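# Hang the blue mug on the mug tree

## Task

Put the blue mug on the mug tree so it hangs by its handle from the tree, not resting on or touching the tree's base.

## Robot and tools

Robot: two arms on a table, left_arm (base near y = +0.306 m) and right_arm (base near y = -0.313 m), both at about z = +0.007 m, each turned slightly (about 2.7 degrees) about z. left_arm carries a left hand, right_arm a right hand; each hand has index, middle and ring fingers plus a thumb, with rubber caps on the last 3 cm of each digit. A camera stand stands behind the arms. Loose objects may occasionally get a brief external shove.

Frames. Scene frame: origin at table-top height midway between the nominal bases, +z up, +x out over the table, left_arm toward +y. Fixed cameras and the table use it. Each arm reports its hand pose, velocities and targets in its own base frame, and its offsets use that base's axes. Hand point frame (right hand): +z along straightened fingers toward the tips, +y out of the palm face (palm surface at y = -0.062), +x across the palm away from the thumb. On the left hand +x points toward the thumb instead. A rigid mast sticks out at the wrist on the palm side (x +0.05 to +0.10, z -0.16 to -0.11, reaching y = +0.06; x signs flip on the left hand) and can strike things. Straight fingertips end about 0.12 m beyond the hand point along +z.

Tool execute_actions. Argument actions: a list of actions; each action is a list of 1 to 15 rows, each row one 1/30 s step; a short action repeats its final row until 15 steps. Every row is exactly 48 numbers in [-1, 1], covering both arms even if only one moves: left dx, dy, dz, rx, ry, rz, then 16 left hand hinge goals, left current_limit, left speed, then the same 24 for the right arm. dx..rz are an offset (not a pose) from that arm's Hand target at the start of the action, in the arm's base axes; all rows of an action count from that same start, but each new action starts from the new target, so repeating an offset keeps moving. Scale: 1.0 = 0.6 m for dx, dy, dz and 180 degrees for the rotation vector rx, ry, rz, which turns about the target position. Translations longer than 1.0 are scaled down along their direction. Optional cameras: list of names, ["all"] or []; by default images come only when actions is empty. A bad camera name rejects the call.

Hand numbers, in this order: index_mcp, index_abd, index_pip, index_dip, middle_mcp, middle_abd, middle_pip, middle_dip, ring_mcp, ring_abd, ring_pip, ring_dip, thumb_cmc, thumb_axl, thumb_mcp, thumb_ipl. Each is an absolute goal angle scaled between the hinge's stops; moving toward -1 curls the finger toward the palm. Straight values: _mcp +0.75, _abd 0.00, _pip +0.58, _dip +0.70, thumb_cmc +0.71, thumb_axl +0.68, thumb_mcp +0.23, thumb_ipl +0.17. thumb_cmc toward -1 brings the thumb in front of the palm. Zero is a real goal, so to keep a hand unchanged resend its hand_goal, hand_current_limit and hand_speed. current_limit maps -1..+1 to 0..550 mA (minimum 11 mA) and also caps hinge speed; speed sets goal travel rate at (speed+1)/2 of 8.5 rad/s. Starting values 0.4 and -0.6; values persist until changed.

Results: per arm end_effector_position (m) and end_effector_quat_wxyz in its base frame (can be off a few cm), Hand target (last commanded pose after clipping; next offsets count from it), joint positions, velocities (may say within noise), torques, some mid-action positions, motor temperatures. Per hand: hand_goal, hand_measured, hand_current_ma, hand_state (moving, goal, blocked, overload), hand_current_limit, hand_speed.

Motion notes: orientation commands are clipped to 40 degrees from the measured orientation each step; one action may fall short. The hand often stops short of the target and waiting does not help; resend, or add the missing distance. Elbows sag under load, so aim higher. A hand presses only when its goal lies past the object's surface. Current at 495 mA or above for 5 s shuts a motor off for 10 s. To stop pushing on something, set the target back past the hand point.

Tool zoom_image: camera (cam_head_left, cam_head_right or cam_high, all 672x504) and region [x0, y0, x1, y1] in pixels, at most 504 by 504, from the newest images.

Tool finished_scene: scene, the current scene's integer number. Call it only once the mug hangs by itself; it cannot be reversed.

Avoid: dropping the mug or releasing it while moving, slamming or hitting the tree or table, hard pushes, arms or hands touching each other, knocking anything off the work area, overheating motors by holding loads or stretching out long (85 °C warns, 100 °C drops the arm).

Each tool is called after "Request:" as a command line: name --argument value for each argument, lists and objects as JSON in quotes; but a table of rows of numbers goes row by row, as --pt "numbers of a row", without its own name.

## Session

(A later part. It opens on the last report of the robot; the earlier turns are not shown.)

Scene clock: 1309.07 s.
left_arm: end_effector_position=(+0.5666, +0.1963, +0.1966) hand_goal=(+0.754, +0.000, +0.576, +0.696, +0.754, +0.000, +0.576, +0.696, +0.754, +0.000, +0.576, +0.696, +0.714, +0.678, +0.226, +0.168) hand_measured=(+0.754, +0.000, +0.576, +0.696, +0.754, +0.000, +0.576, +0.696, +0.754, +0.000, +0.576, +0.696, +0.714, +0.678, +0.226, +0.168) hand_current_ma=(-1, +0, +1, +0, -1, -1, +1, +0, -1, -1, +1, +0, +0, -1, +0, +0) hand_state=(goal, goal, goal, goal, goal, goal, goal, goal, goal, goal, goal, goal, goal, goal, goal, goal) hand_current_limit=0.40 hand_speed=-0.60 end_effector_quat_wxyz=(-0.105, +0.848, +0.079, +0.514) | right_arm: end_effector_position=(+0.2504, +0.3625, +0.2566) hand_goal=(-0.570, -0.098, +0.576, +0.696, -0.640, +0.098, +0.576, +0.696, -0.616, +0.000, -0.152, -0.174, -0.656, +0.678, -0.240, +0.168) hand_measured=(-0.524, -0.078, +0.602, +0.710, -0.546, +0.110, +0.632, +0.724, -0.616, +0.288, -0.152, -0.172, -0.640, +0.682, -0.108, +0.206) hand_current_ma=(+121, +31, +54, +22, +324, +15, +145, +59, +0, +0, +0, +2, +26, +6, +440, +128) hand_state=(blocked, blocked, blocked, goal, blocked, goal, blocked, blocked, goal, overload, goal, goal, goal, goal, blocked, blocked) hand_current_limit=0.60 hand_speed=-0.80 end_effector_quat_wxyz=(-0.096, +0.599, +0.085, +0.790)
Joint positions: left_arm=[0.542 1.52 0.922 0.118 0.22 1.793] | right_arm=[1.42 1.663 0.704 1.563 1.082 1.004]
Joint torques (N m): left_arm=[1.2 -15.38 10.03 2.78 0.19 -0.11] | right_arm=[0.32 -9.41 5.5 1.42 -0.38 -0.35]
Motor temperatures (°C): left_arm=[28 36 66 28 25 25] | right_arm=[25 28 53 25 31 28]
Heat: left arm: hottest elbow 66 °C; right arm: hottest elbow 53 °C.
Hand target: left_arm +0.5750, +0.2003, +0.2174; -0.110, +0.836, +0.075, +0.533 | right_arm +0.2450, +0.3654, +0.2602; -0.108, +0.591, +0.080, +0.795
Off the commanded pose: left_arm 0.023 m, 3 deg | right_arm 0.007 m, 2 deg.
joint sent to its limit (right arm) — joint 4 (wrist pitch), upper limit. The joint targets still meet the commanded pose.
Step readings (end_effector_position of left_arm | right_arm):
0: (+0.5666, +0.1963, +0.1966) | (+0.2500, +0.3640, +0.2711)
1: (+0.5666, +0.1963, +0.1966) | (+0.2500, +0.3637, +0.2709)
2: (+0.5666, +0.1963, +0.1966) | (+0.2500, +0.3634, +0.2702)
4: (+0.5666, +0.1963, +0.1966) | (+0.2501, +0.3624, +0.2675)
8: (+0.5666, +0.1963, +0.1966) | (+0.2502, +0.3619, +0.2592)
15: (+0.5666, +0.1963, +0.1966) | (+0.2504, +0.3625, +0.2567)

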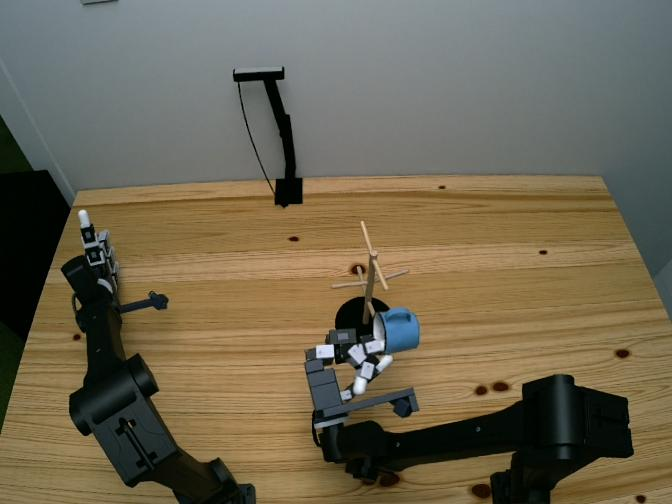

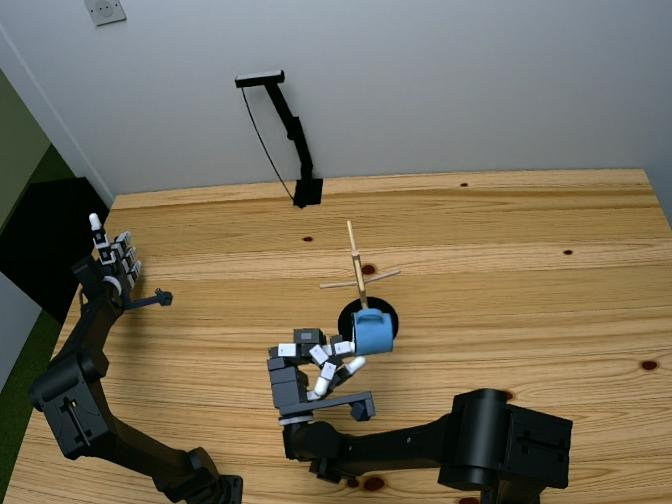

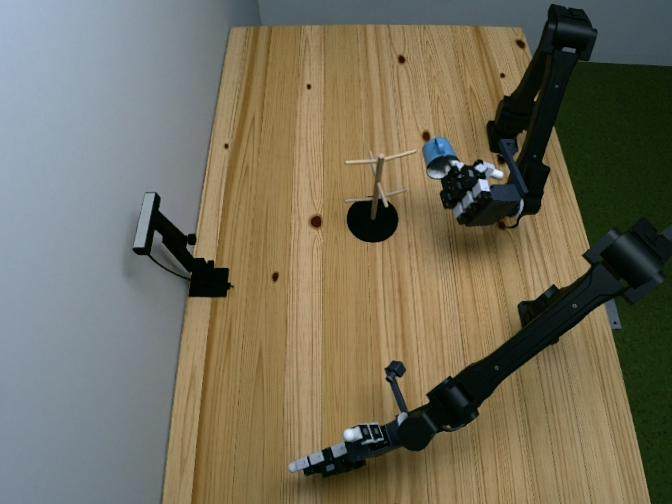

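Request:
execute_actions --actions '[[[0,0,0,0,0,0,0.754,0,0.576,0.696,0.754,0,0.576,0.696,0.754,0,0.576,0.696,0.714,0.678,0.226,0.168,0.4,-0.6,0.004,0.001,0.015,0,0,0,-0.57,-0.098,0.5766,0.6957,-0.64,0.098,0.5766,0.6957,-0.617,0,-0.153,-0.174,-0.657,0.677,-0.24,0.168,0.6,-0.8],[0,0,0,0,0,0,0.754,0,0.576,0.696,0.754,0,0.576,0.696,0.754,0,0.576,0.696,0.714,0.678,0.226,0.168,0.4,-0.6,0.010,0.003,0.030,0,0,0,-0.57,-0.098,0.5766,0.6957,-0.64,0.098,0.5766,0.6957,-0.617,0,-0.153,-0.174,-0.657,0.677,-0.24,0.168,0.6,-0.8],[0,0,0,0,0,0,0.754,0,0.576,0.696,0.754,0,0.576,0.696,0.754,0,0.576,0.696,0.714,0.678,0.226,0.168,0.4,-0.6,0.022,0.006,0.046,0,0,0,-0.57,-0.098,0.5766,0.6957,-0.64,0.098,0.5766,0.6957,-0.617,0,-0.153,-0.174,-0.657,0.677,-0.24,0.168,0.6,-0.8]]]' --cameras '["all"]'

Request:
zoom_image --camera "cam_head_left" --region '[350, 245, 450, 345]'

Request:
zoom_image --camera "cam_head_right" --region '[320, 240, 420, 340]'

Request:
zoom_image --camera "cam_high" --region '[390, 95, 490, 195]'

Scene clock: 1364.23 s.
left_arm: end_effector_position=(+0.5666, +0.1963, +0.1966) hand_goal=(+0.754, +0.000, +0.576, +0.696, +0.754, +0.000, +0.576, +0.696, +0.754, +0.000, +0.576, +0.696, +0.714, +0.678, +0.226, +0.168) hand_measured=(+0.754, +0.000, +0.576, +0.696, +0.754, +0.000, +0.576, +0.696, +0.754, +0.000, +0.576, +0.696, +0.714, +0.678, +0.226, +0.168) hand_current_ma=(-1, +0, +1, +0, -1, -1, +1, +0, -1, -1, +1, +0, +0, -1, +0, +0) hand_state=(goal, goal, goal, goal, goal, goal, goal, goal, goal, goal, goal, goal, goal, goal, goal, goal) hand_current_limit=0.40 hand_speed=-0.60 end_effector_quat_wxyz=(-0.105, +0.848, +0.079, +0.514) | right_arm: end_effector_position=(+0.2518, +0.3638, +0.2700) hand_goal=(-0.570, -0.098, +0.576, +0.696, -0.640, +0.098, +0.576, +0.696, -0.616, +0.000, -0.152, -0.174, -0.656, +0.678, -0.240, +0.168) hand_measured=(-0.524, -0.078, +0.602, +0.710, -0.546, +0.110, +0.632, +0.724, -0.616, +0.290, -0.152, -0.172, -0.640, +0.682, -0.108, +0.206) hand_current_ma=(+121, +31, +54, +22, +324, +15, +145, +59, +0, +0, +0, +2, +26, +6, +440, +128) hand_state=(blocked, blocked, blocked, goal, blocked, goal, blocked, blocked, goal, overload, goal, goal, goal, goal, blocked, blocked) hand_current_limit=0.60 hand_speed=-0.80 end_effector_quat_wxyz=(-0.098, +0.600, +0.095, +0.788)
Joint positions: left_arm=[0.542 1.52 0.922 0.118 0.22 1.793] | right_arm=[1.417 1.616 0.704 1.485 1.066 1.024]
Joint torques (N m): left_arm=[1.14 -15.38 10.04 2.78 0.19 -0.11] | right_arm=[-1.85 -9.99 8.14 0.44 -0.7 -0.39]
Motor temperatures (°C): left_arm=[28 36 66 28 25 25] | right_arm=[25 28 51 25 31 28]
Heat: left arm: hottest elbow 66 °C; right arm: hottest elbow 51 °C.
Hand target: left_arm +0.5750, +0.2003, +0.2174; -0.110, +0.836, +0.075, +0.533 | right_arm +0.2582, +0.3689, +0.2879; -0.108, +0.591, +0.080, +0.795
Off the commanded pose: left_arm 0.023 m, 3 deg | right_arm 0.020 m, 2 deg.
Step readings (end_effector_position of left_arm | right_arm):
0: (+0.5666, +0.1963, +0.1966) | (+0.2504, +0.3625, +0.2566)
1: (+0.5666, +0.1963, +0.1966) | (+0.2504, +0.3625, +0.2566)
2: (+0.5666, +0.1963, +0.1966) | (+0.2505, +0.3626, +0.2567)
4: (+0.5666, +0.1963, +0.1966) | (+0.2511, +0.3647, +0.2590)
8: (+0.5666, +0.1963, +0.1966) | (+0.2516, +0.3644, +0.2676)
15: (+0.5666, +0.1963, +0.1966) | (+0.2518, +0.3637, +0.2702)

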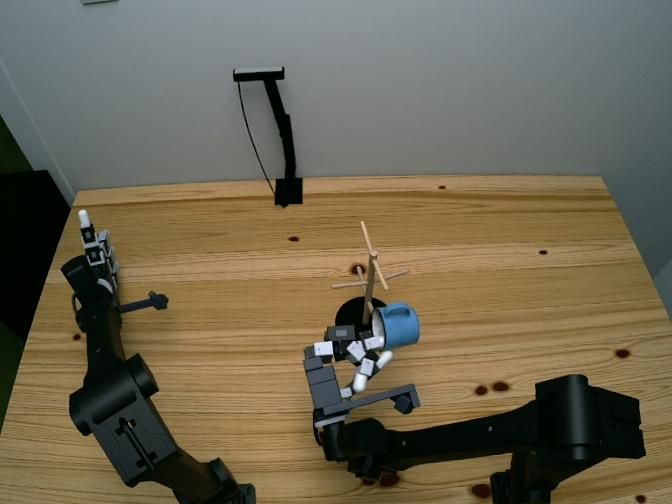

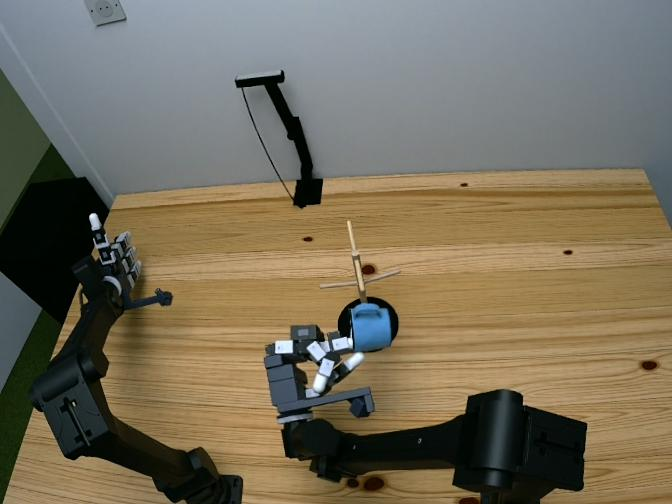

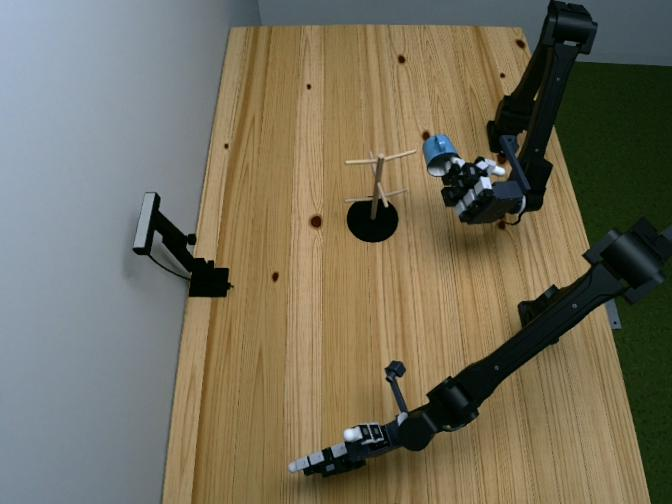

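Scaled by 5.040 from the camera's 672x504 image, which has a finer 960x720 frame.

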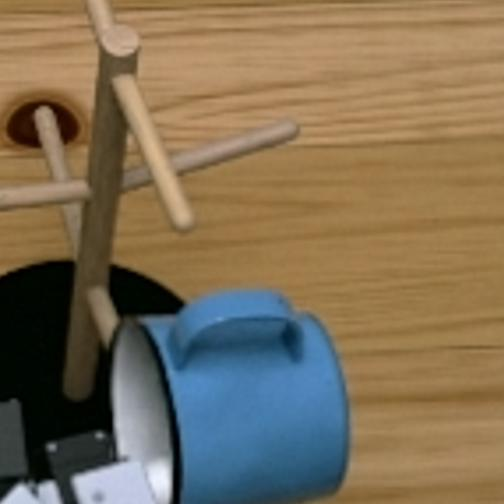

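Scaled by 5.040 from the camera's 672x504 image, which has a finer 960x720 frame.

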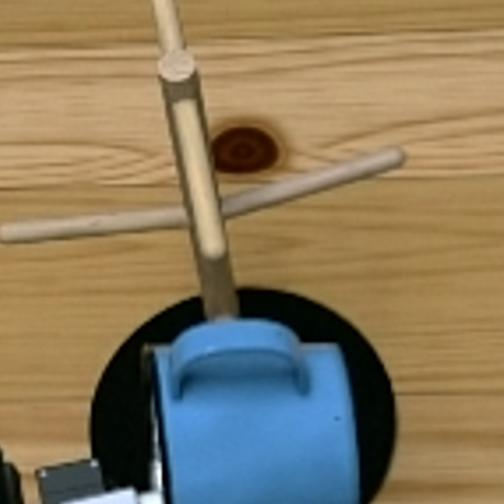

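Scaled by 5.040 from the camera's 672x504 image, which has a finer 960x720 frame.

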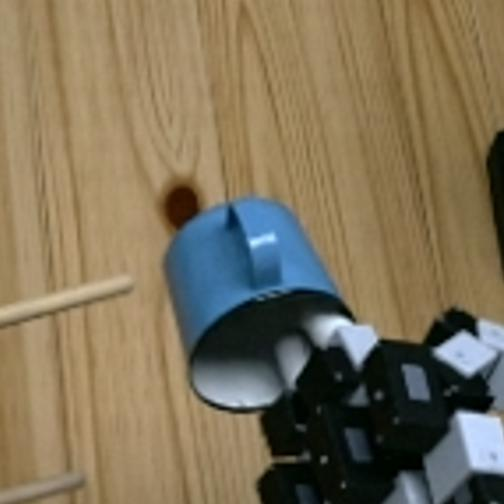

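Request:
execute_actions --actions '[[[0,0,0,0,0,0,0.754,0,0.576,0.696,0.754,0,0.576,0.696,0.754,0,0.576,0.696,0.714,0.678,0.226,0.168,0.4,-0.6,0.008,0.002,0,0,0,0,-0.57,-0.098,0.5766,0.6957,-0.64,0.098,0.5766,0.6957,-0.617,0,-0.153,-0.174,-0.657,0.677,-0.24,0.168,0.6,-0.8],[0,0,0,0,0,0,0.754,0,0.576,0.696,0.754,0,0.576,0.696,0.754,0,0.576,0.696,0.714,0.678,0.226,0.168,0.4,-0.6,0.020,0.005,-0.001,0,0,0,-0.57,-0.098,0.5766,0.6957,-0.64,0.098,0.5766,0.6957,-0.617,0,-0.153,-0.174,-0.657,0.677,-0.24,0.168,0.6,-0.8],[0,0,0,0,0,0,0.754,0,0.576,0.696,0.754,0,0.576,0.696,0.754,0,0.576,0.696,0.714,0.678,0.226,0.168,0.4,-0.6,0.033,0.0085,-0.002,0,0,0,-0.57,-0.098,0.5766,0.6957,-0.64,0.098,0.5766,0.6957,-0.617,0,-0.153,-0.174,-0.657,0.677,-0.24,0.168,0.6,-0.8]]]' --cameras '["all"]'

Request:
zoom_image --camera "cam_head_left" --region '[350, 245, 450, 345]'

Request:
zoom_image --camera "cam_head_right" --region '[320, 240, 420, 340]'

Request:
zoom_image --camera "cam_high" --region '[390, 95, 490, 195]'

Scene clock: 1382.43 s.
left_arm: end_effector_position=(+0.5666, +0.1963, +0.1966) hand_goal=(+0.754, +0.000, +0.576, +0.696, +0.754, +0.000, +0.576, +0.696, +0.754, +0.000, +0.576, +0.696, +0.714, +0.678, +0.226, +0.168) hand_measured=(+0.754, +0.000, +0.576, +0.696, +0.754, +0.000, +0.576, +0.696, +0.754, +0.000, +0.576, +0.696, +0.714, +0.678, +0.226, +0.168) hand_current_ma=(-1, +0, +1, +0, -1, -1, +1, +0, -1, -1, +1, +0, +0, -1, +0, +0) hand_state=(goal, goal, goal, goal, goal, goal, goal, goal, goal, goal, goal, goal, goal, goal, goal, goal) hand_current_limit=0.40 hand_speed=-0.60 end_effector_quat_wxyz=(-0.105, +0.848, +0.079, +0.514) | right_arm: end_effector_position=(+0.2713, +0.3625, +0.2673) hand_goal=(-0.570, -0.098, +0.576, +0.696, -0.640, +0.098, +0.576, +0.696, -0.616, +0.000, -0.152, -0.174, -0.656, +0.678, -0.240, +0.168) hand_measured=(-0.524, -0.078, +0.602, +0.710, -0.546, +0.110, +0.632, +0.724, -0.618, +0.290, -0.152, -0.172, -0.640, +0.682, -0.108, +0.206) hand_current_ma=(+121, +31, +54, +22, +324, +15, +145, +59, -1, +0, +0, +2, +26, +6, +440, +128) hand_state=(blocked, blocked, blocked, goal, blocked, goal, blocked, blocked, goal, overload, goal, goal, goal, goal, blocked, blocked) hand_current_limit=0.60 hand_speed=-0.80 end_effector_quat_wxyz=(-0.096, +0.601, +0.096, +0.788)
Joint positions: left_arm=[0.542 1.52 0.922 0.118 0.22 1.793] | right_arm=[1.369 1.616 0.706 1.434 1.028 1.073]
Joint torques (N m): left_arm=[1.08 -15.33 10.04 2.77 0.19 -0.11] | right_arm=[-1.49 -9.41 9.46 0.44 -0.63 -0.36]
Motor temperatures (°C): left_arm=[28 36 66 28 25 25] | right_arm=[25 28 52 25 31 28]
Heat: left arm: hottest elbow 66 °C; right arm: hottest elbow 52 °C.
Hand target: left_arm +0.5750, +0.2003, +0.2174; -0.110, +0.836, +0.075, +0.533 | right_arm +0.2780, +0.3740, +0.2866; -0.108, +0.591, +0.080, +0.795
Off the commanded pose: left_arm 0.023 m, 3 deg | right_arm 0.023 m, 3 deg.
Step readings (end_effector_position of left_arm | right_arm):
0: (+0.5666, +0.1963, +0.1966) | (+0.2518, +0.3638, +0.2700)
1: (+0.5666, +0.1963, +0.1966) | (+0.2521, +0.3640, +0.2700)
2: (+0.5666, +0.1963, +0.1966) | (+0.2540, +0.3644, +0.2699)
4: (+0.5666, +0.1963, +0.1966) | (+0.2594, +0.3667, +0.2700)
8: (+0.5666, +0.1963, +0.1966) | (+0.2688, +0.3635, +0.2688)
15: (+0.5666, +0.1963, +0.1966) | (+0.2713, +0.3624, +0.2676)

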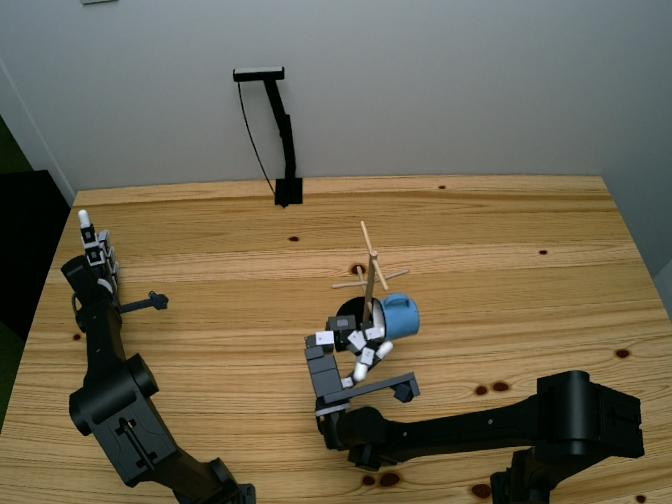

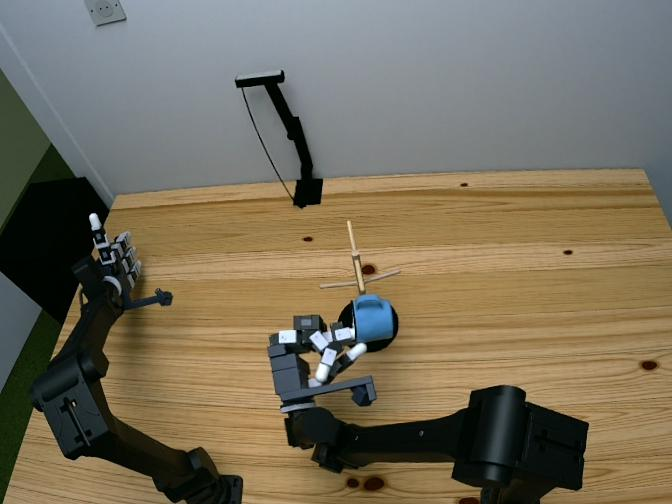

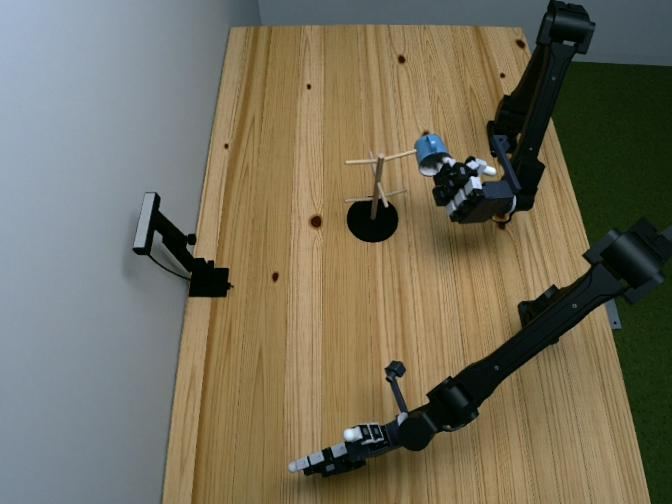

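Scaled by 5.040 from the camera's 672x504 image, which has a finer 960x720 frame.

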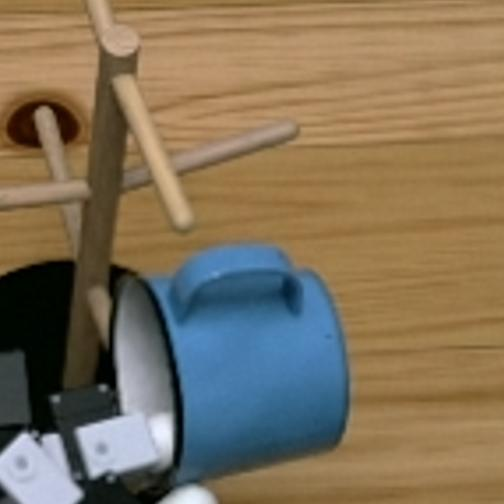

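Scaled by 5.040 from the camera's 672x504 image, which has a finer 960x720 frame.

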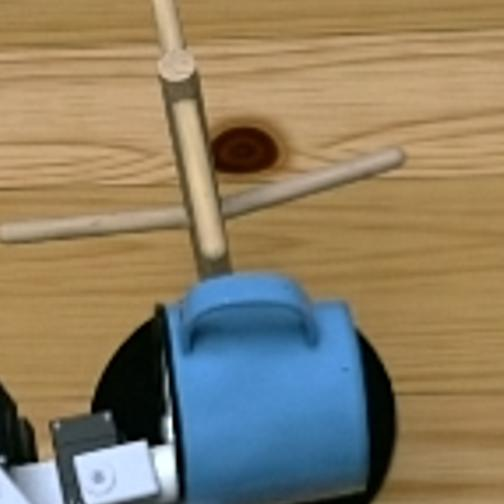

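Scaled by 5.040 from the camera's 672x504 image, which has a finer 960x720 frame.

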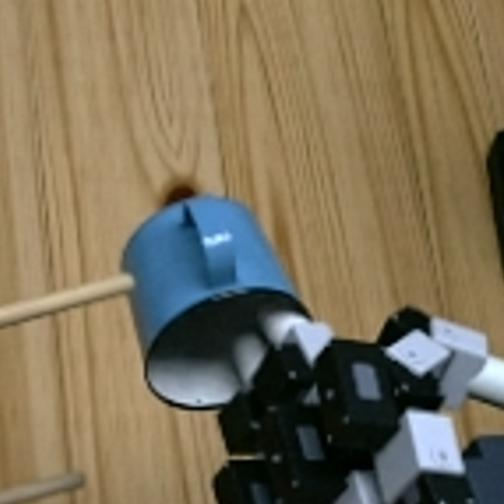

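Request:
execute_actions --actions '[[[0,0,0,0,0,0,0.754,0,0.576,0.696,0.754,0,0.576,0.696,0.754,0,0.576,0.696,0.714,0.678,0.226,0.168,0.4,-0.6,0.001,0.006,0,0,0,0,-0.57,-0.098,0.5766,0.6957,-0.64,0.098,0.5766,0.6957,-0.617,0,-0.153,-0.174,-0.657,0.677,-0.24,0.168,0.6,-0.8],[0,0,0,0,0,0,0.754,0,0.576,0.696,0.754,0,0.576,0.696,0.754,0,0.576,0.696,0.714,0.678,0.226,0.168,0.4,-0.6,0.003,0.014,0,0,0,0,-0.57,-0.098,0.5766,0.6957,-0.64,0.098,0.5766,0.6957,-0.617,0,-0.153,-0.174,-0.657,0.677,-0.24,0.168,0.6,-0.8],[0,0,0,0,0,0,0.754,0,0.576,0.696,0.754,0,0.576,0.696,0.754,0,0.576,0.696,0.714,0.678,0.226,0.168,0.4,-0.6,0.005,0.019,0,0,0,0,-0.57,-0.098,0.5766,0.6957,-0.64,0.098,0.5766,0.6957,-0.617,0,-0.153,-0.174,-0.657,0.677,-0.24,0.168,0.6,-0.8]]]' --cameras '["cam_head_left", "cam_head_right"]'

Request:
zoom_image --camera "cam_head_left" --region '[350, 245, 450, 345]'

Request:
zoom_image --camera "cam_head_right" --region '[320, 240, 420, 340]'

Scene clock: 1393.93 s.
left_arm: end_effector_position=(+0.5666, +0.1963, +0.1966) hand_goal=(+0.754, +0.000, +0.576, +0.696, +0.754, +0.000, +0.576, +0.696, +0.754, +0.000, +0.576, +0.696, +0.714, +0.678, +0.226, +0.168) hand_measured=(+0.754, +0.000, +0.576, +0.696, +0.754, +0.000, +0.576, +0.696, +0.754, +0.000, +0.576, +0.696, +0.714, +0.678, +0.226, +0.168) hand_current_ma=(-1, +0, +1, +0, -1, -1, +1, +0, -1, -1, +1, +0, +0, -1, +0, +0) hand_state=(goal, goal, goal, goal, goal, goal, goal, goal, goal, goal, goal, goal, goal, goal, goal, goal) hand_current_limit=0.40 hand_speed=-0.60 end_effector_quat_wxyz=(-0.105, +0.848, +0.079, +0.514) | right_arm: end_effector_position=(+0.2737, +0.3742, +0.2696) hand_goal=(-0.570, -0.098, +0.576, +0.696, -0.640, +0.098, +0.576, +0.696, -0.616, +0.000, -0.152, -0.174, -0.656, +0.678, -0.240, +0.168) hand_measured=(-0.524, -0.078, +0.602, +0.710, -0.546, +0.110, +0.632, +0.724, -0.618, +0.290, -0.152, -0.172, -0.640, +0.682, -0.108, +0.206) hand_current_ma=(+121, +31, +54, +22, +324, +15, +145, +59, -1, +0, +0, +2, +26, +6, +440, +128) hand_state=(blocked, blocked, blocked, goal, blocked, goal, blocked, blocked, goal, overload, goal, goal, goal, goal, blocked, blocked) hand_current_limit=0.60 hand_speed=-0.80 end_effector_quat_wxyz=(-0.098, +0.601, +0.094, +0.788)
Joint positions: left_arm=[0.542 1.52 0.922 0.118 0.22 1.793] | right_arm=[1.369 1.636 0.742 1.423 1.028 1.075]
Joint torques (N m): left_arm=[1.2 -15.38 10.03 2.76 0.19 -0.11] | right_arm=[-1.55 -9.29 9.37 0.46 -0.64 -0.35]
Motor temperatures (°C): left_arm=[28 36 66 28 25 25] | right_arm=[25 28 53 25 31 28]
Heat: left arm: hottest elbow 66 °C; right arm: hottest elbow 53 °C.
Hand target: left_arm +0.5750, +0.2003, +0.2174; -0.110, +0.836, +0.075, +0.533 | right_arm +0.2810, +0.3854, +0.2866; -0.108, +0.591, +0.080, +0.795
Off the commanded pose: left_arm 0.023 m, 3 deg | right_arm 0.022 m, 2 deg.
Step readings (end_effector_position of left_arm | right_arm):
0: (+0.5666, +0.1963, +0.1966) | (+0.2713, +0.3625, +0.2673)
1: (+0.5666, +0.1963, +0.1966) | (+0.2713, +0.3626, +0.2674)
2: (+0.5666, +0.1963, +0.1966) | (+0.2715, +0.3633, +0.2676)
4: (+0.5666, +0.1963, +0.1966) | (+0.2722, +0.3668, +0.2688)
8: (+0.5666, +0.1963, +0.1966) | (+0.2736, +0.3736, +0.2701)
15: (+0.5666, +0.1963, +0.1966) | (+0.2737, +0.3742, +0.2696)
Images, in order (width x height): cam_head_left 672x504, cam_head_right 672x504.

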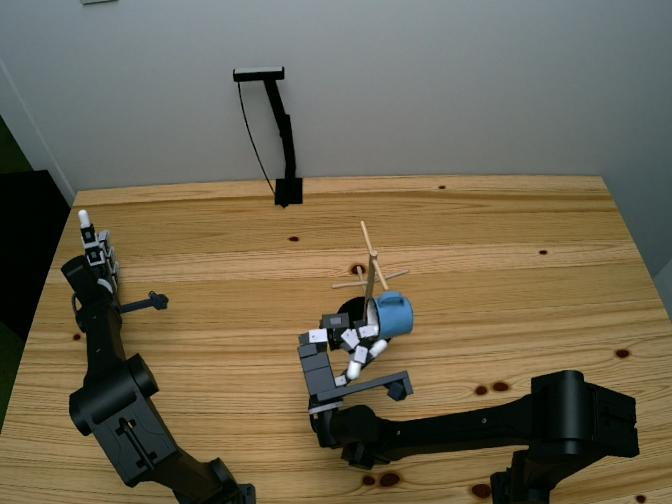

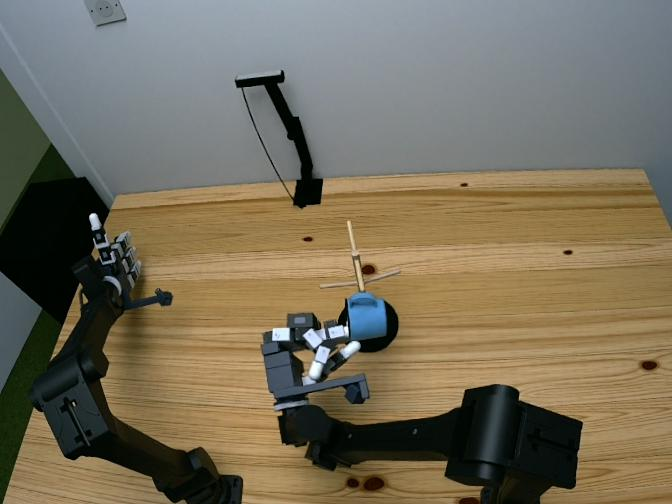

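Scaled by 5.040 from the camera's 672x504 image, which has a finer 960x720 frame.

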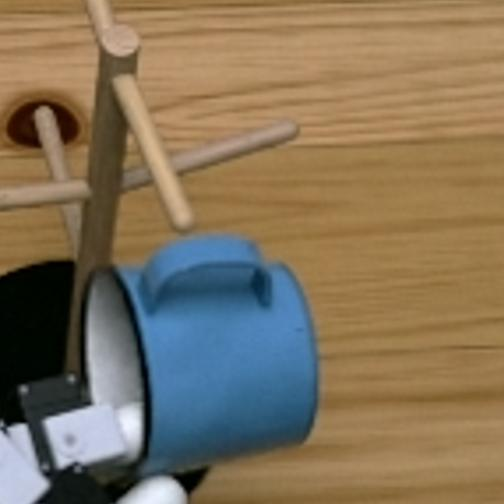

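Scaled by 5.040 from the camera's 672x504 image, which has a finer 960x720 frame.

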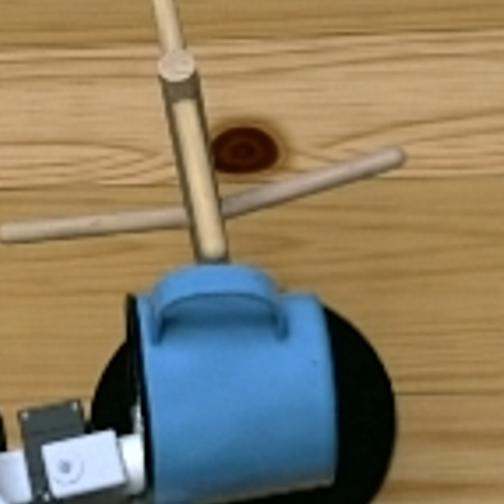

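Request:
execute_actions --actions '[[[0,0,0,0,0,0,0.754,0,0.576,0.696,0.754,0,0.576,0.696,0.754,0,0.576,0.696,0.714,0.678,0.226,0.168,0.4,-0.6,0.007,0.0015,-0.002,0,0,0,-0.57,-0.098,0.5766,0.6957,-0.64,0.098,0.5766,0.6957,-0.617,0,-0.153,-0.174,-0.657,0.677,-0.24,0.168,0.6,-0.8],[0,0,0,0,0,0,0.754,0,0.576,0.696,0.754,0,0.576,0.696,0.754,0,0.576,0.696,0.714,0.678,0.226,0.168,0.4,-0.6,0.018,0.004,-0.006,0,0,0,-0.57,-0.098,0.5766,0.6957,-0.64,0.098,0.5766,0.6957,-0.617,0,-0.153,-0.174,-0.657,0.677,-0.24,0.168,0.6,-0.8],[0,0,0,0,0,0,0.754,0,0.576,0.696,0.754,0,0.576,0.696,0.754,0,0.576,0.696,0.714,0.678,0.226,0.168,0.4,-0.6,0.030,0.0065,-0.010,0,0,0,-0.57,-0.098,0.5766,0.6957,-0.64,0.098,0.5766,0.6957,-0.617,0,-0.153,-0.174,-0.657,0.677,-0.24,0.168,0.6,-0.8]]]' --cameras '["all"]'

Request:
zoom_image --camera "cam_head_left" --region '[350, 245, 450, 345]'

Request:
zoom_image --camera "cam_head_right" --region '[320, 240, 420, 340]'

Request:
zoom_image --camera "cam_high" --region '[380, 95, 480, 195]'

Scene clock: 1414.73 s.
left_arm: end_effector_position=(+0.5666, +0.1963, +0.1966) hand_goal=(+0.754, +0.000, +0.576, +0.696, +0.754, +0.000, +0.576, +0.696, +0.754, +0.000, +0.576, +0.696, +0.714, +0.678, +0.226, +0.168) hand_measured=(+0.754, +0.000, +0.576, +0.696, +0.754, +0.000, +0.576, +0.696, +0.754, +0.000, +0.576, +0.696, +0.714, +0.678, +0.226, +0.168) hand_current_ma=(-1, +0, +1, +0, -1, -1, +1, +0, -1, -1, +1, +0, +0, -1, +0, +0) hand_state=(goal, goal, goal, goal, goal, goal, goal, goal, goal, goal, goal, goal, goal, goal, goal, goal) hand_current_limit=0.40 hand_speed=-0.60 end_effector_quat_wxyz=(-0.105, +0.848, +0.079, +0.514) | right_arm: end_effector_position=(+0.2904, +0.3787, +0.2611) hand_goal=(-0.570, -0.098, +0.576, +0.696, -0.640, +0.098, +0.576, +0.696, -0.616, +0.000, -0.152, -0.174, -0.656, +0.678, -0.240, +0.168) hand_measured=(-0.524, -0.078, +0.602, +0.710, -0.546, +0.110, +0.632, +0.724, -0.618, +0.292, -0.152, -0.172, -0.640, +0.682, -0.108, +0.206) hand_current_ma=(+121, +31, +54, +22, +324, +15, +145, +59, -1, +0, +0, +2, +26, +6, +440, +128) hand_state=(blocked, blocked, blocked, goal, blocked, goal, blocked, blocked, goal, overload, goal, goal, goal, goal, blocked, blocked) hand_current_limit=0.60 hand_speed=-0.80 end_effector_quat_wxyz=(-0.097, +0.602, +0.097, +0.787)
Joint positions: left_arm=[0.542 1.52 0.922 0.118 0.22 1.793] | right_arm=[1.333 1.663 0.755 1.399 0.994 1.111]
Joint torques (N m): left_arm=[1.2 -15.38 10.04 2.78 0.19 -0.11] | right_arm=[-1.9 -9.88 9.58 0.55 -0.58 -0.37]
Motor temperatures (°C): left_arm=[28 36 66 28 25 25] | right_arm=[25 28 57 25 32 28]
Heat: left arm: hottest elbow 66 °C; right arm: hottest elbow 57 °C.
Hand target: left_arm +0.5750, +0.2003, +0.2174; -0.110, +0.836, +0.075, +0.533 | right_arm +0.2990, +0.3893, +0.2806; -0.108, +0.591, +0.080, +0.795
Off the commanded pose: left_arm 0.023 m, 3 deg | right_arm 0.024 m, 3 deg.
Step readings (end_effector_position of left_arm | right_arm):
0: (+0.5666, +0.1963, +0.1966) | (+0.2737, +0.3742, +0.2696)
1: (+0.5666, +0.1963, +0.1966) | (+0.2739, +0.3744, +0.2696)
2: (+0.5666, +0.1963, +0.1966) | (+0.2752, +0.3747, +0.2694)
4: (+0.5666, +0.1963, +0.1966) | (+0.2809, +0.3766, +0.2686)
8: (+0.5666, +0.1963, +0.1966) | (+0.2888, +0.3788, +0.2636)
15: (+0.5666, +0.1963, +0.1966) | (+0.2904, +0.3787, +0.2612)

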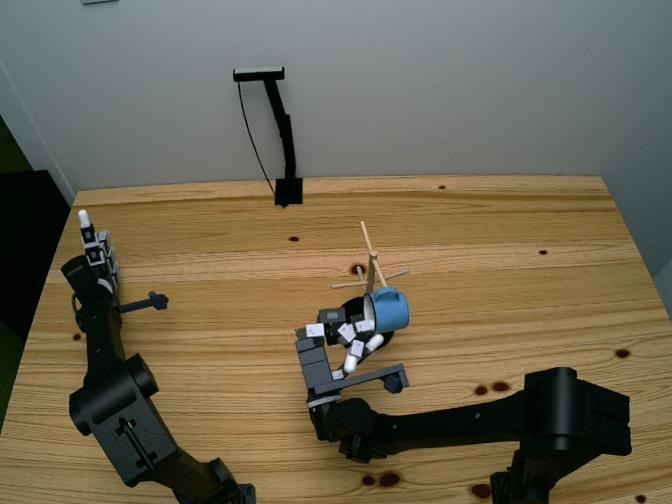

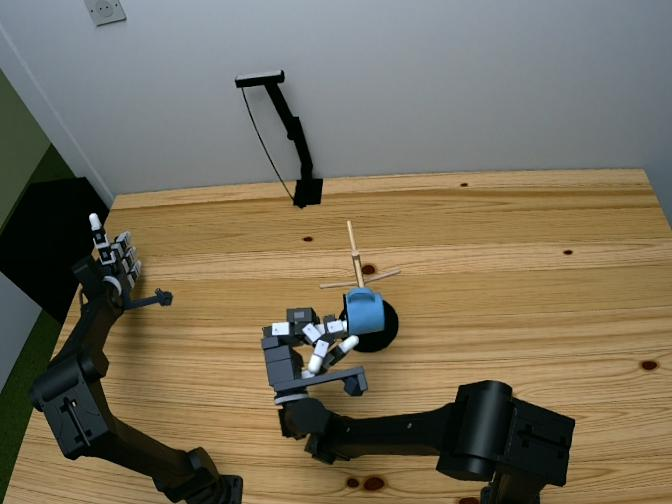

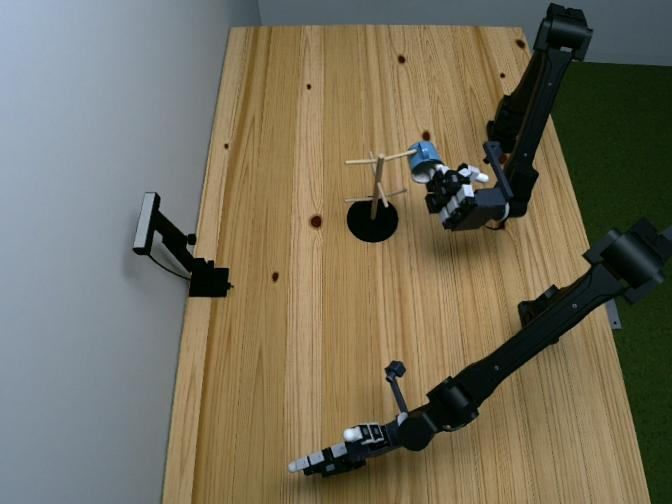

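Scaled by 5.040 from the camera's 672x504 image, which has a finer 960x720 frame.

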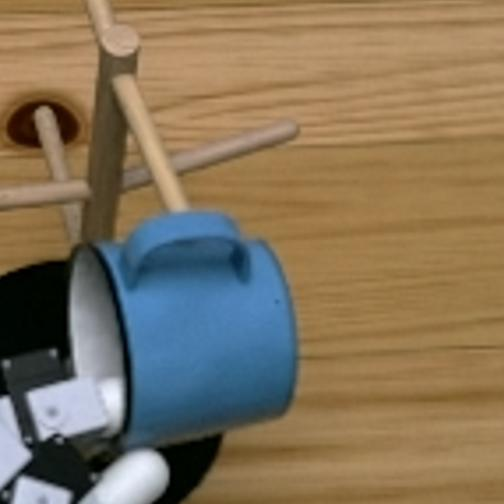

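Scaled by 5.040 from the camera's 672x504 image, which has a finer 960x720 frame.

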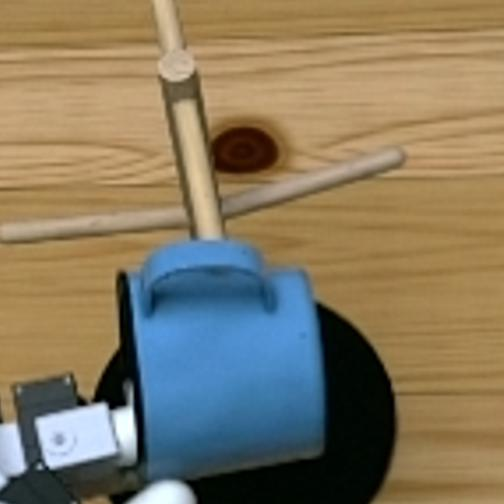

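Scaled by 5.040 from the camera's 672x504 image, which has a finer 960x720 frame.

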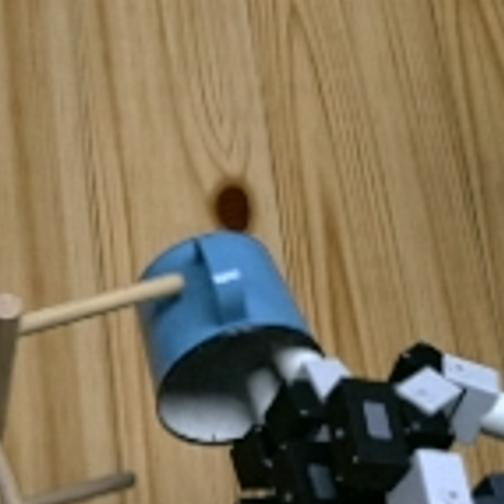

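Request:
zoom_image --camera "cam_high" --region '[400, 130, 440, 170]'

Scaled by 12.600 from the camera's 672x504 image, which has a finer 960x720 frame.

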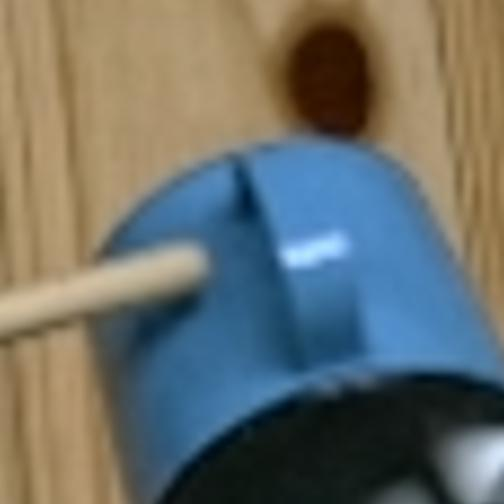

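Request:
execute_actions --actions '[[[0,0,0,0,0,0,0.754,0,0.576,0.696,0.754,0,0.576,0.696,0.754,0,0.576,0.696,0.714,0.678,0.226,0.168,0.4,-0.6,0.004,0,-0.001,0,0,0,-0.57,-0.098,0.5766,0.6957,-0.64,0.098,0.5766,0.6957,-0.617,0,-0.153,-0.174,-0.657,0.677,-0.24,0.168,0.6,-0.8],[0,0,0,0,0,0,0.754,0,0.576,0.696,0.754,0,0.576,0.696,0.754,0,0.576,0.696,0.714,0.678,0.226,0.168,0.4,-0.6,0.012,0,-0.003,0,0,0,-0.57,-0.098,0.5766,0.6957,-0.64,0.098,0.5766,0.6957,-0.617,0,-0.153,-0.174,-0.657,0.677,-0.24,0.168,0.6,-0.8],[0,0,0,0,0,0,0.754,0,0.576,0.696,0.754,0,0.576,0.696,0.754,0,0.576,0.696,0.714,0.678,0.226,0.168,0.4,-0.6,0.020,0,-0.005,0,0,0,-0.57,-0.098,0.5766,0.6957,-0.64,0.098,0.5766,0.6957,-0.617,0,-0.153,-0.174,-0.657,0.677,-0.24,0.168,0.6,-0.8]]]' --cameras '["all"]'

Request:
zoom_image --camera "cam_high" --region '[390, 130, 430, 170]'

Request:
zoom_image --camera "cam_head_left" --region '[350, 255, 410, 315]'

Request:
zoom_image --camera "cam_head_right" --region '[330, 255, 390, 315]'

Scene clock: 1463.43 s.
left_arm: end_effector_position=(+0.5666, +0.1963, +0.1966) hand_goal=(+0.754, +0.000, +0.576, +0.696, +0.754, +0.000, +0.576, +0.696, +0.754, +0.000, +0.576, +0.696, +0.714, +0.678, +0.226, +0.168) hand_measured=(+0.754, +0.000, +0.576, +0.696, +0.754, +0.000, +0.576, +0.696, +0.754, +0.000, +0.576, +0.696, +0.714, +0.678, +0.226, +0.168) hand_current_ma=(-1, +0, +1, +0, -1, -1, +1, +0, -1, -1, +1, +0, +0, -1, +0, +0) hand_state=(goal, goal, goal, goal, goal, goal, goal, goal, goal, goal, goal, goal, goal, goal, goal, goal) hand_current_limit=0.40 hand_speed=-0.60 end_effector_quat_wxyz=(-0.105, +0.848, +0.079, +0.514) | right_arm: end_effector_position=(+0.3016, +0.3777, +0.2592) hand_goal=(-0.570, -0.098, +0.576, +0.696, -0.640, +0.098, +0.576, +0.696, -0.616, +0.000, -0.152, -0.174, -0.656, +0.678, -0.240, +0.168) hand_measured=(-0.524, -0.078, +0.602, +0.710, -0.546, +0.110, +0.632, +0.724, -0.618, +0.292, -0.152, -0.172, -0.640, +0.682, -0.108, +0.206) hand_current_ma=(+121, +31, +54, +22, +324, +15, +145, +59, -1, +0, +0, +2, +26, +6, +440, +128) hand_state=(blocked, blocked, blocked, goal, blocked, goal, blocked, blocked, goal, overload, goal, goal, goal, goal, blocked, blocked) hand_current_limit=0.60 hand_speed=-0.80 end_effector_quat_wxyz=(-0.098, +0.602, +0.095, +0.787)
Joint positions: left_arm=[0.542 1.52 0.922 0.118 0.22 1.793] | right_arm=[1.307 1.667 0.759 1.383 0.973 1.136]
Joint torques (N m): left_arm=[1.14 -15.44 10.04 2.76 0.19 -0.11] | right_arm=[-1.96 -9.76 9.77 0.58 -0.59 -0.38]
Motor temperatures (°C): left_arm=[28 36 66 28 25 25] | right_arm=[25 28 55 25 32 28]
Heat: left arm: hottest elbow 66 °C; right arm: hottest elbow 55 °C.
Hand target: left_arm +0.5750, +0.2003, +0.2174; -0.110, +0.836, +0.075, +0.533 | right_arm +0.3109, +0.3893, +0.2776; -0.108, +0.591, +0.080, +0.795
Off the commanded pose: left_arm 0.023 m, 3 deg | right_arm 0.024 m, 3 deg.
Step readings (end_effector_position of left_arm | right_arm):
0: (+0.5666, +0.1963, +0.1966) | (+0.2904, +0.3787, +0.2611)
1: (+0.5666, +0.1963, +0.1966) | (+0.2905, +0.3786, +0.2611)
2: (+0.5666, +0.1963, +0.1966) | (+0.2915, +0.3787, +0.2610)
4: (+0.5666, +0.1963, +0.1966) | (+0.2950, +0.3796, +0.2613)
8: (+0.5666, +0.1963, +0.1966) | (+0.3003, +0.3783, +0.2601)
15: (+0.5666, +0.1963, +0.1966) | (+0.3016, +0.3776, +0.2593)

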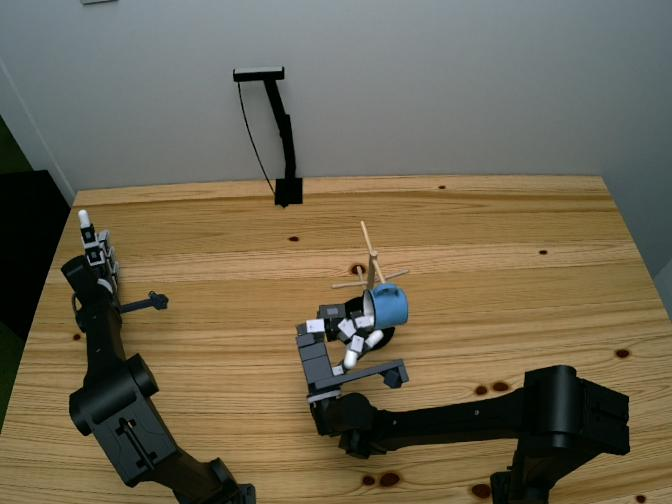

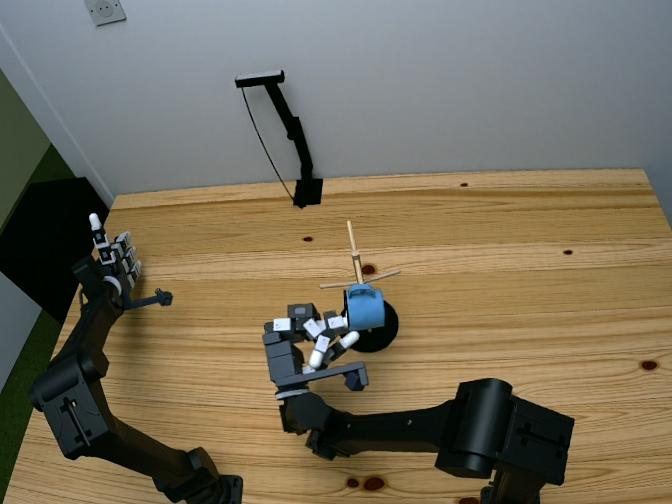

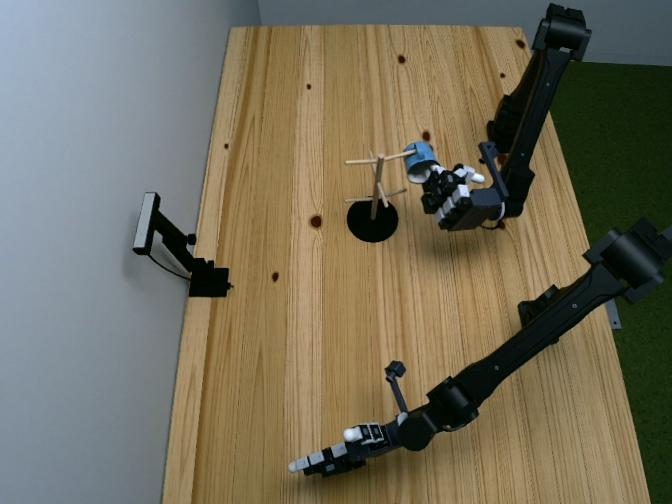

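Scaled by 12.600 from the camera's 672x504 image, which has a finer 960x720 frame.

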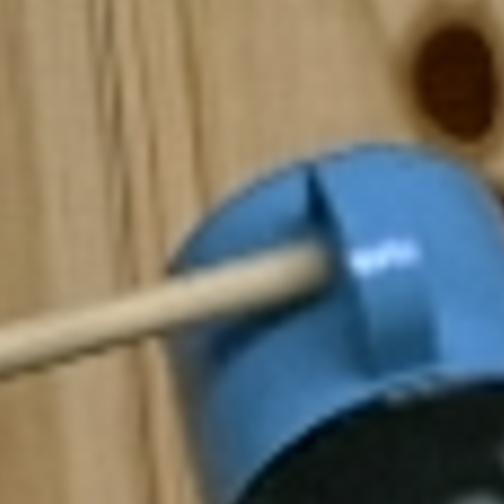

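Scaled by 8.400 from the camera's 672x504 image, which has a finer 960x720 frame.

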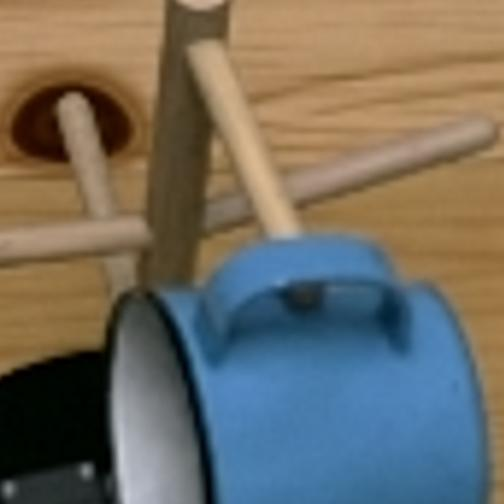

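Scaled by 8.400 from the camera's 672x504 image, which has a finer 960x720 frame.

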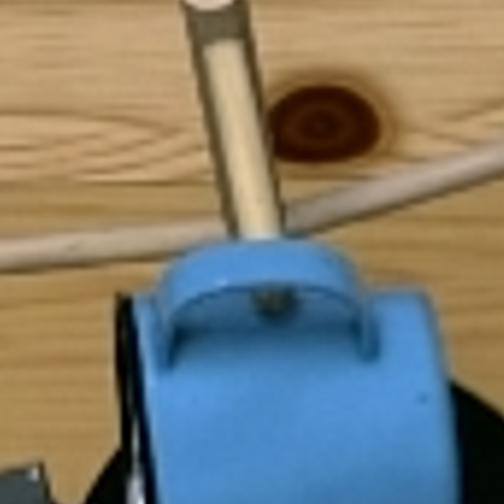

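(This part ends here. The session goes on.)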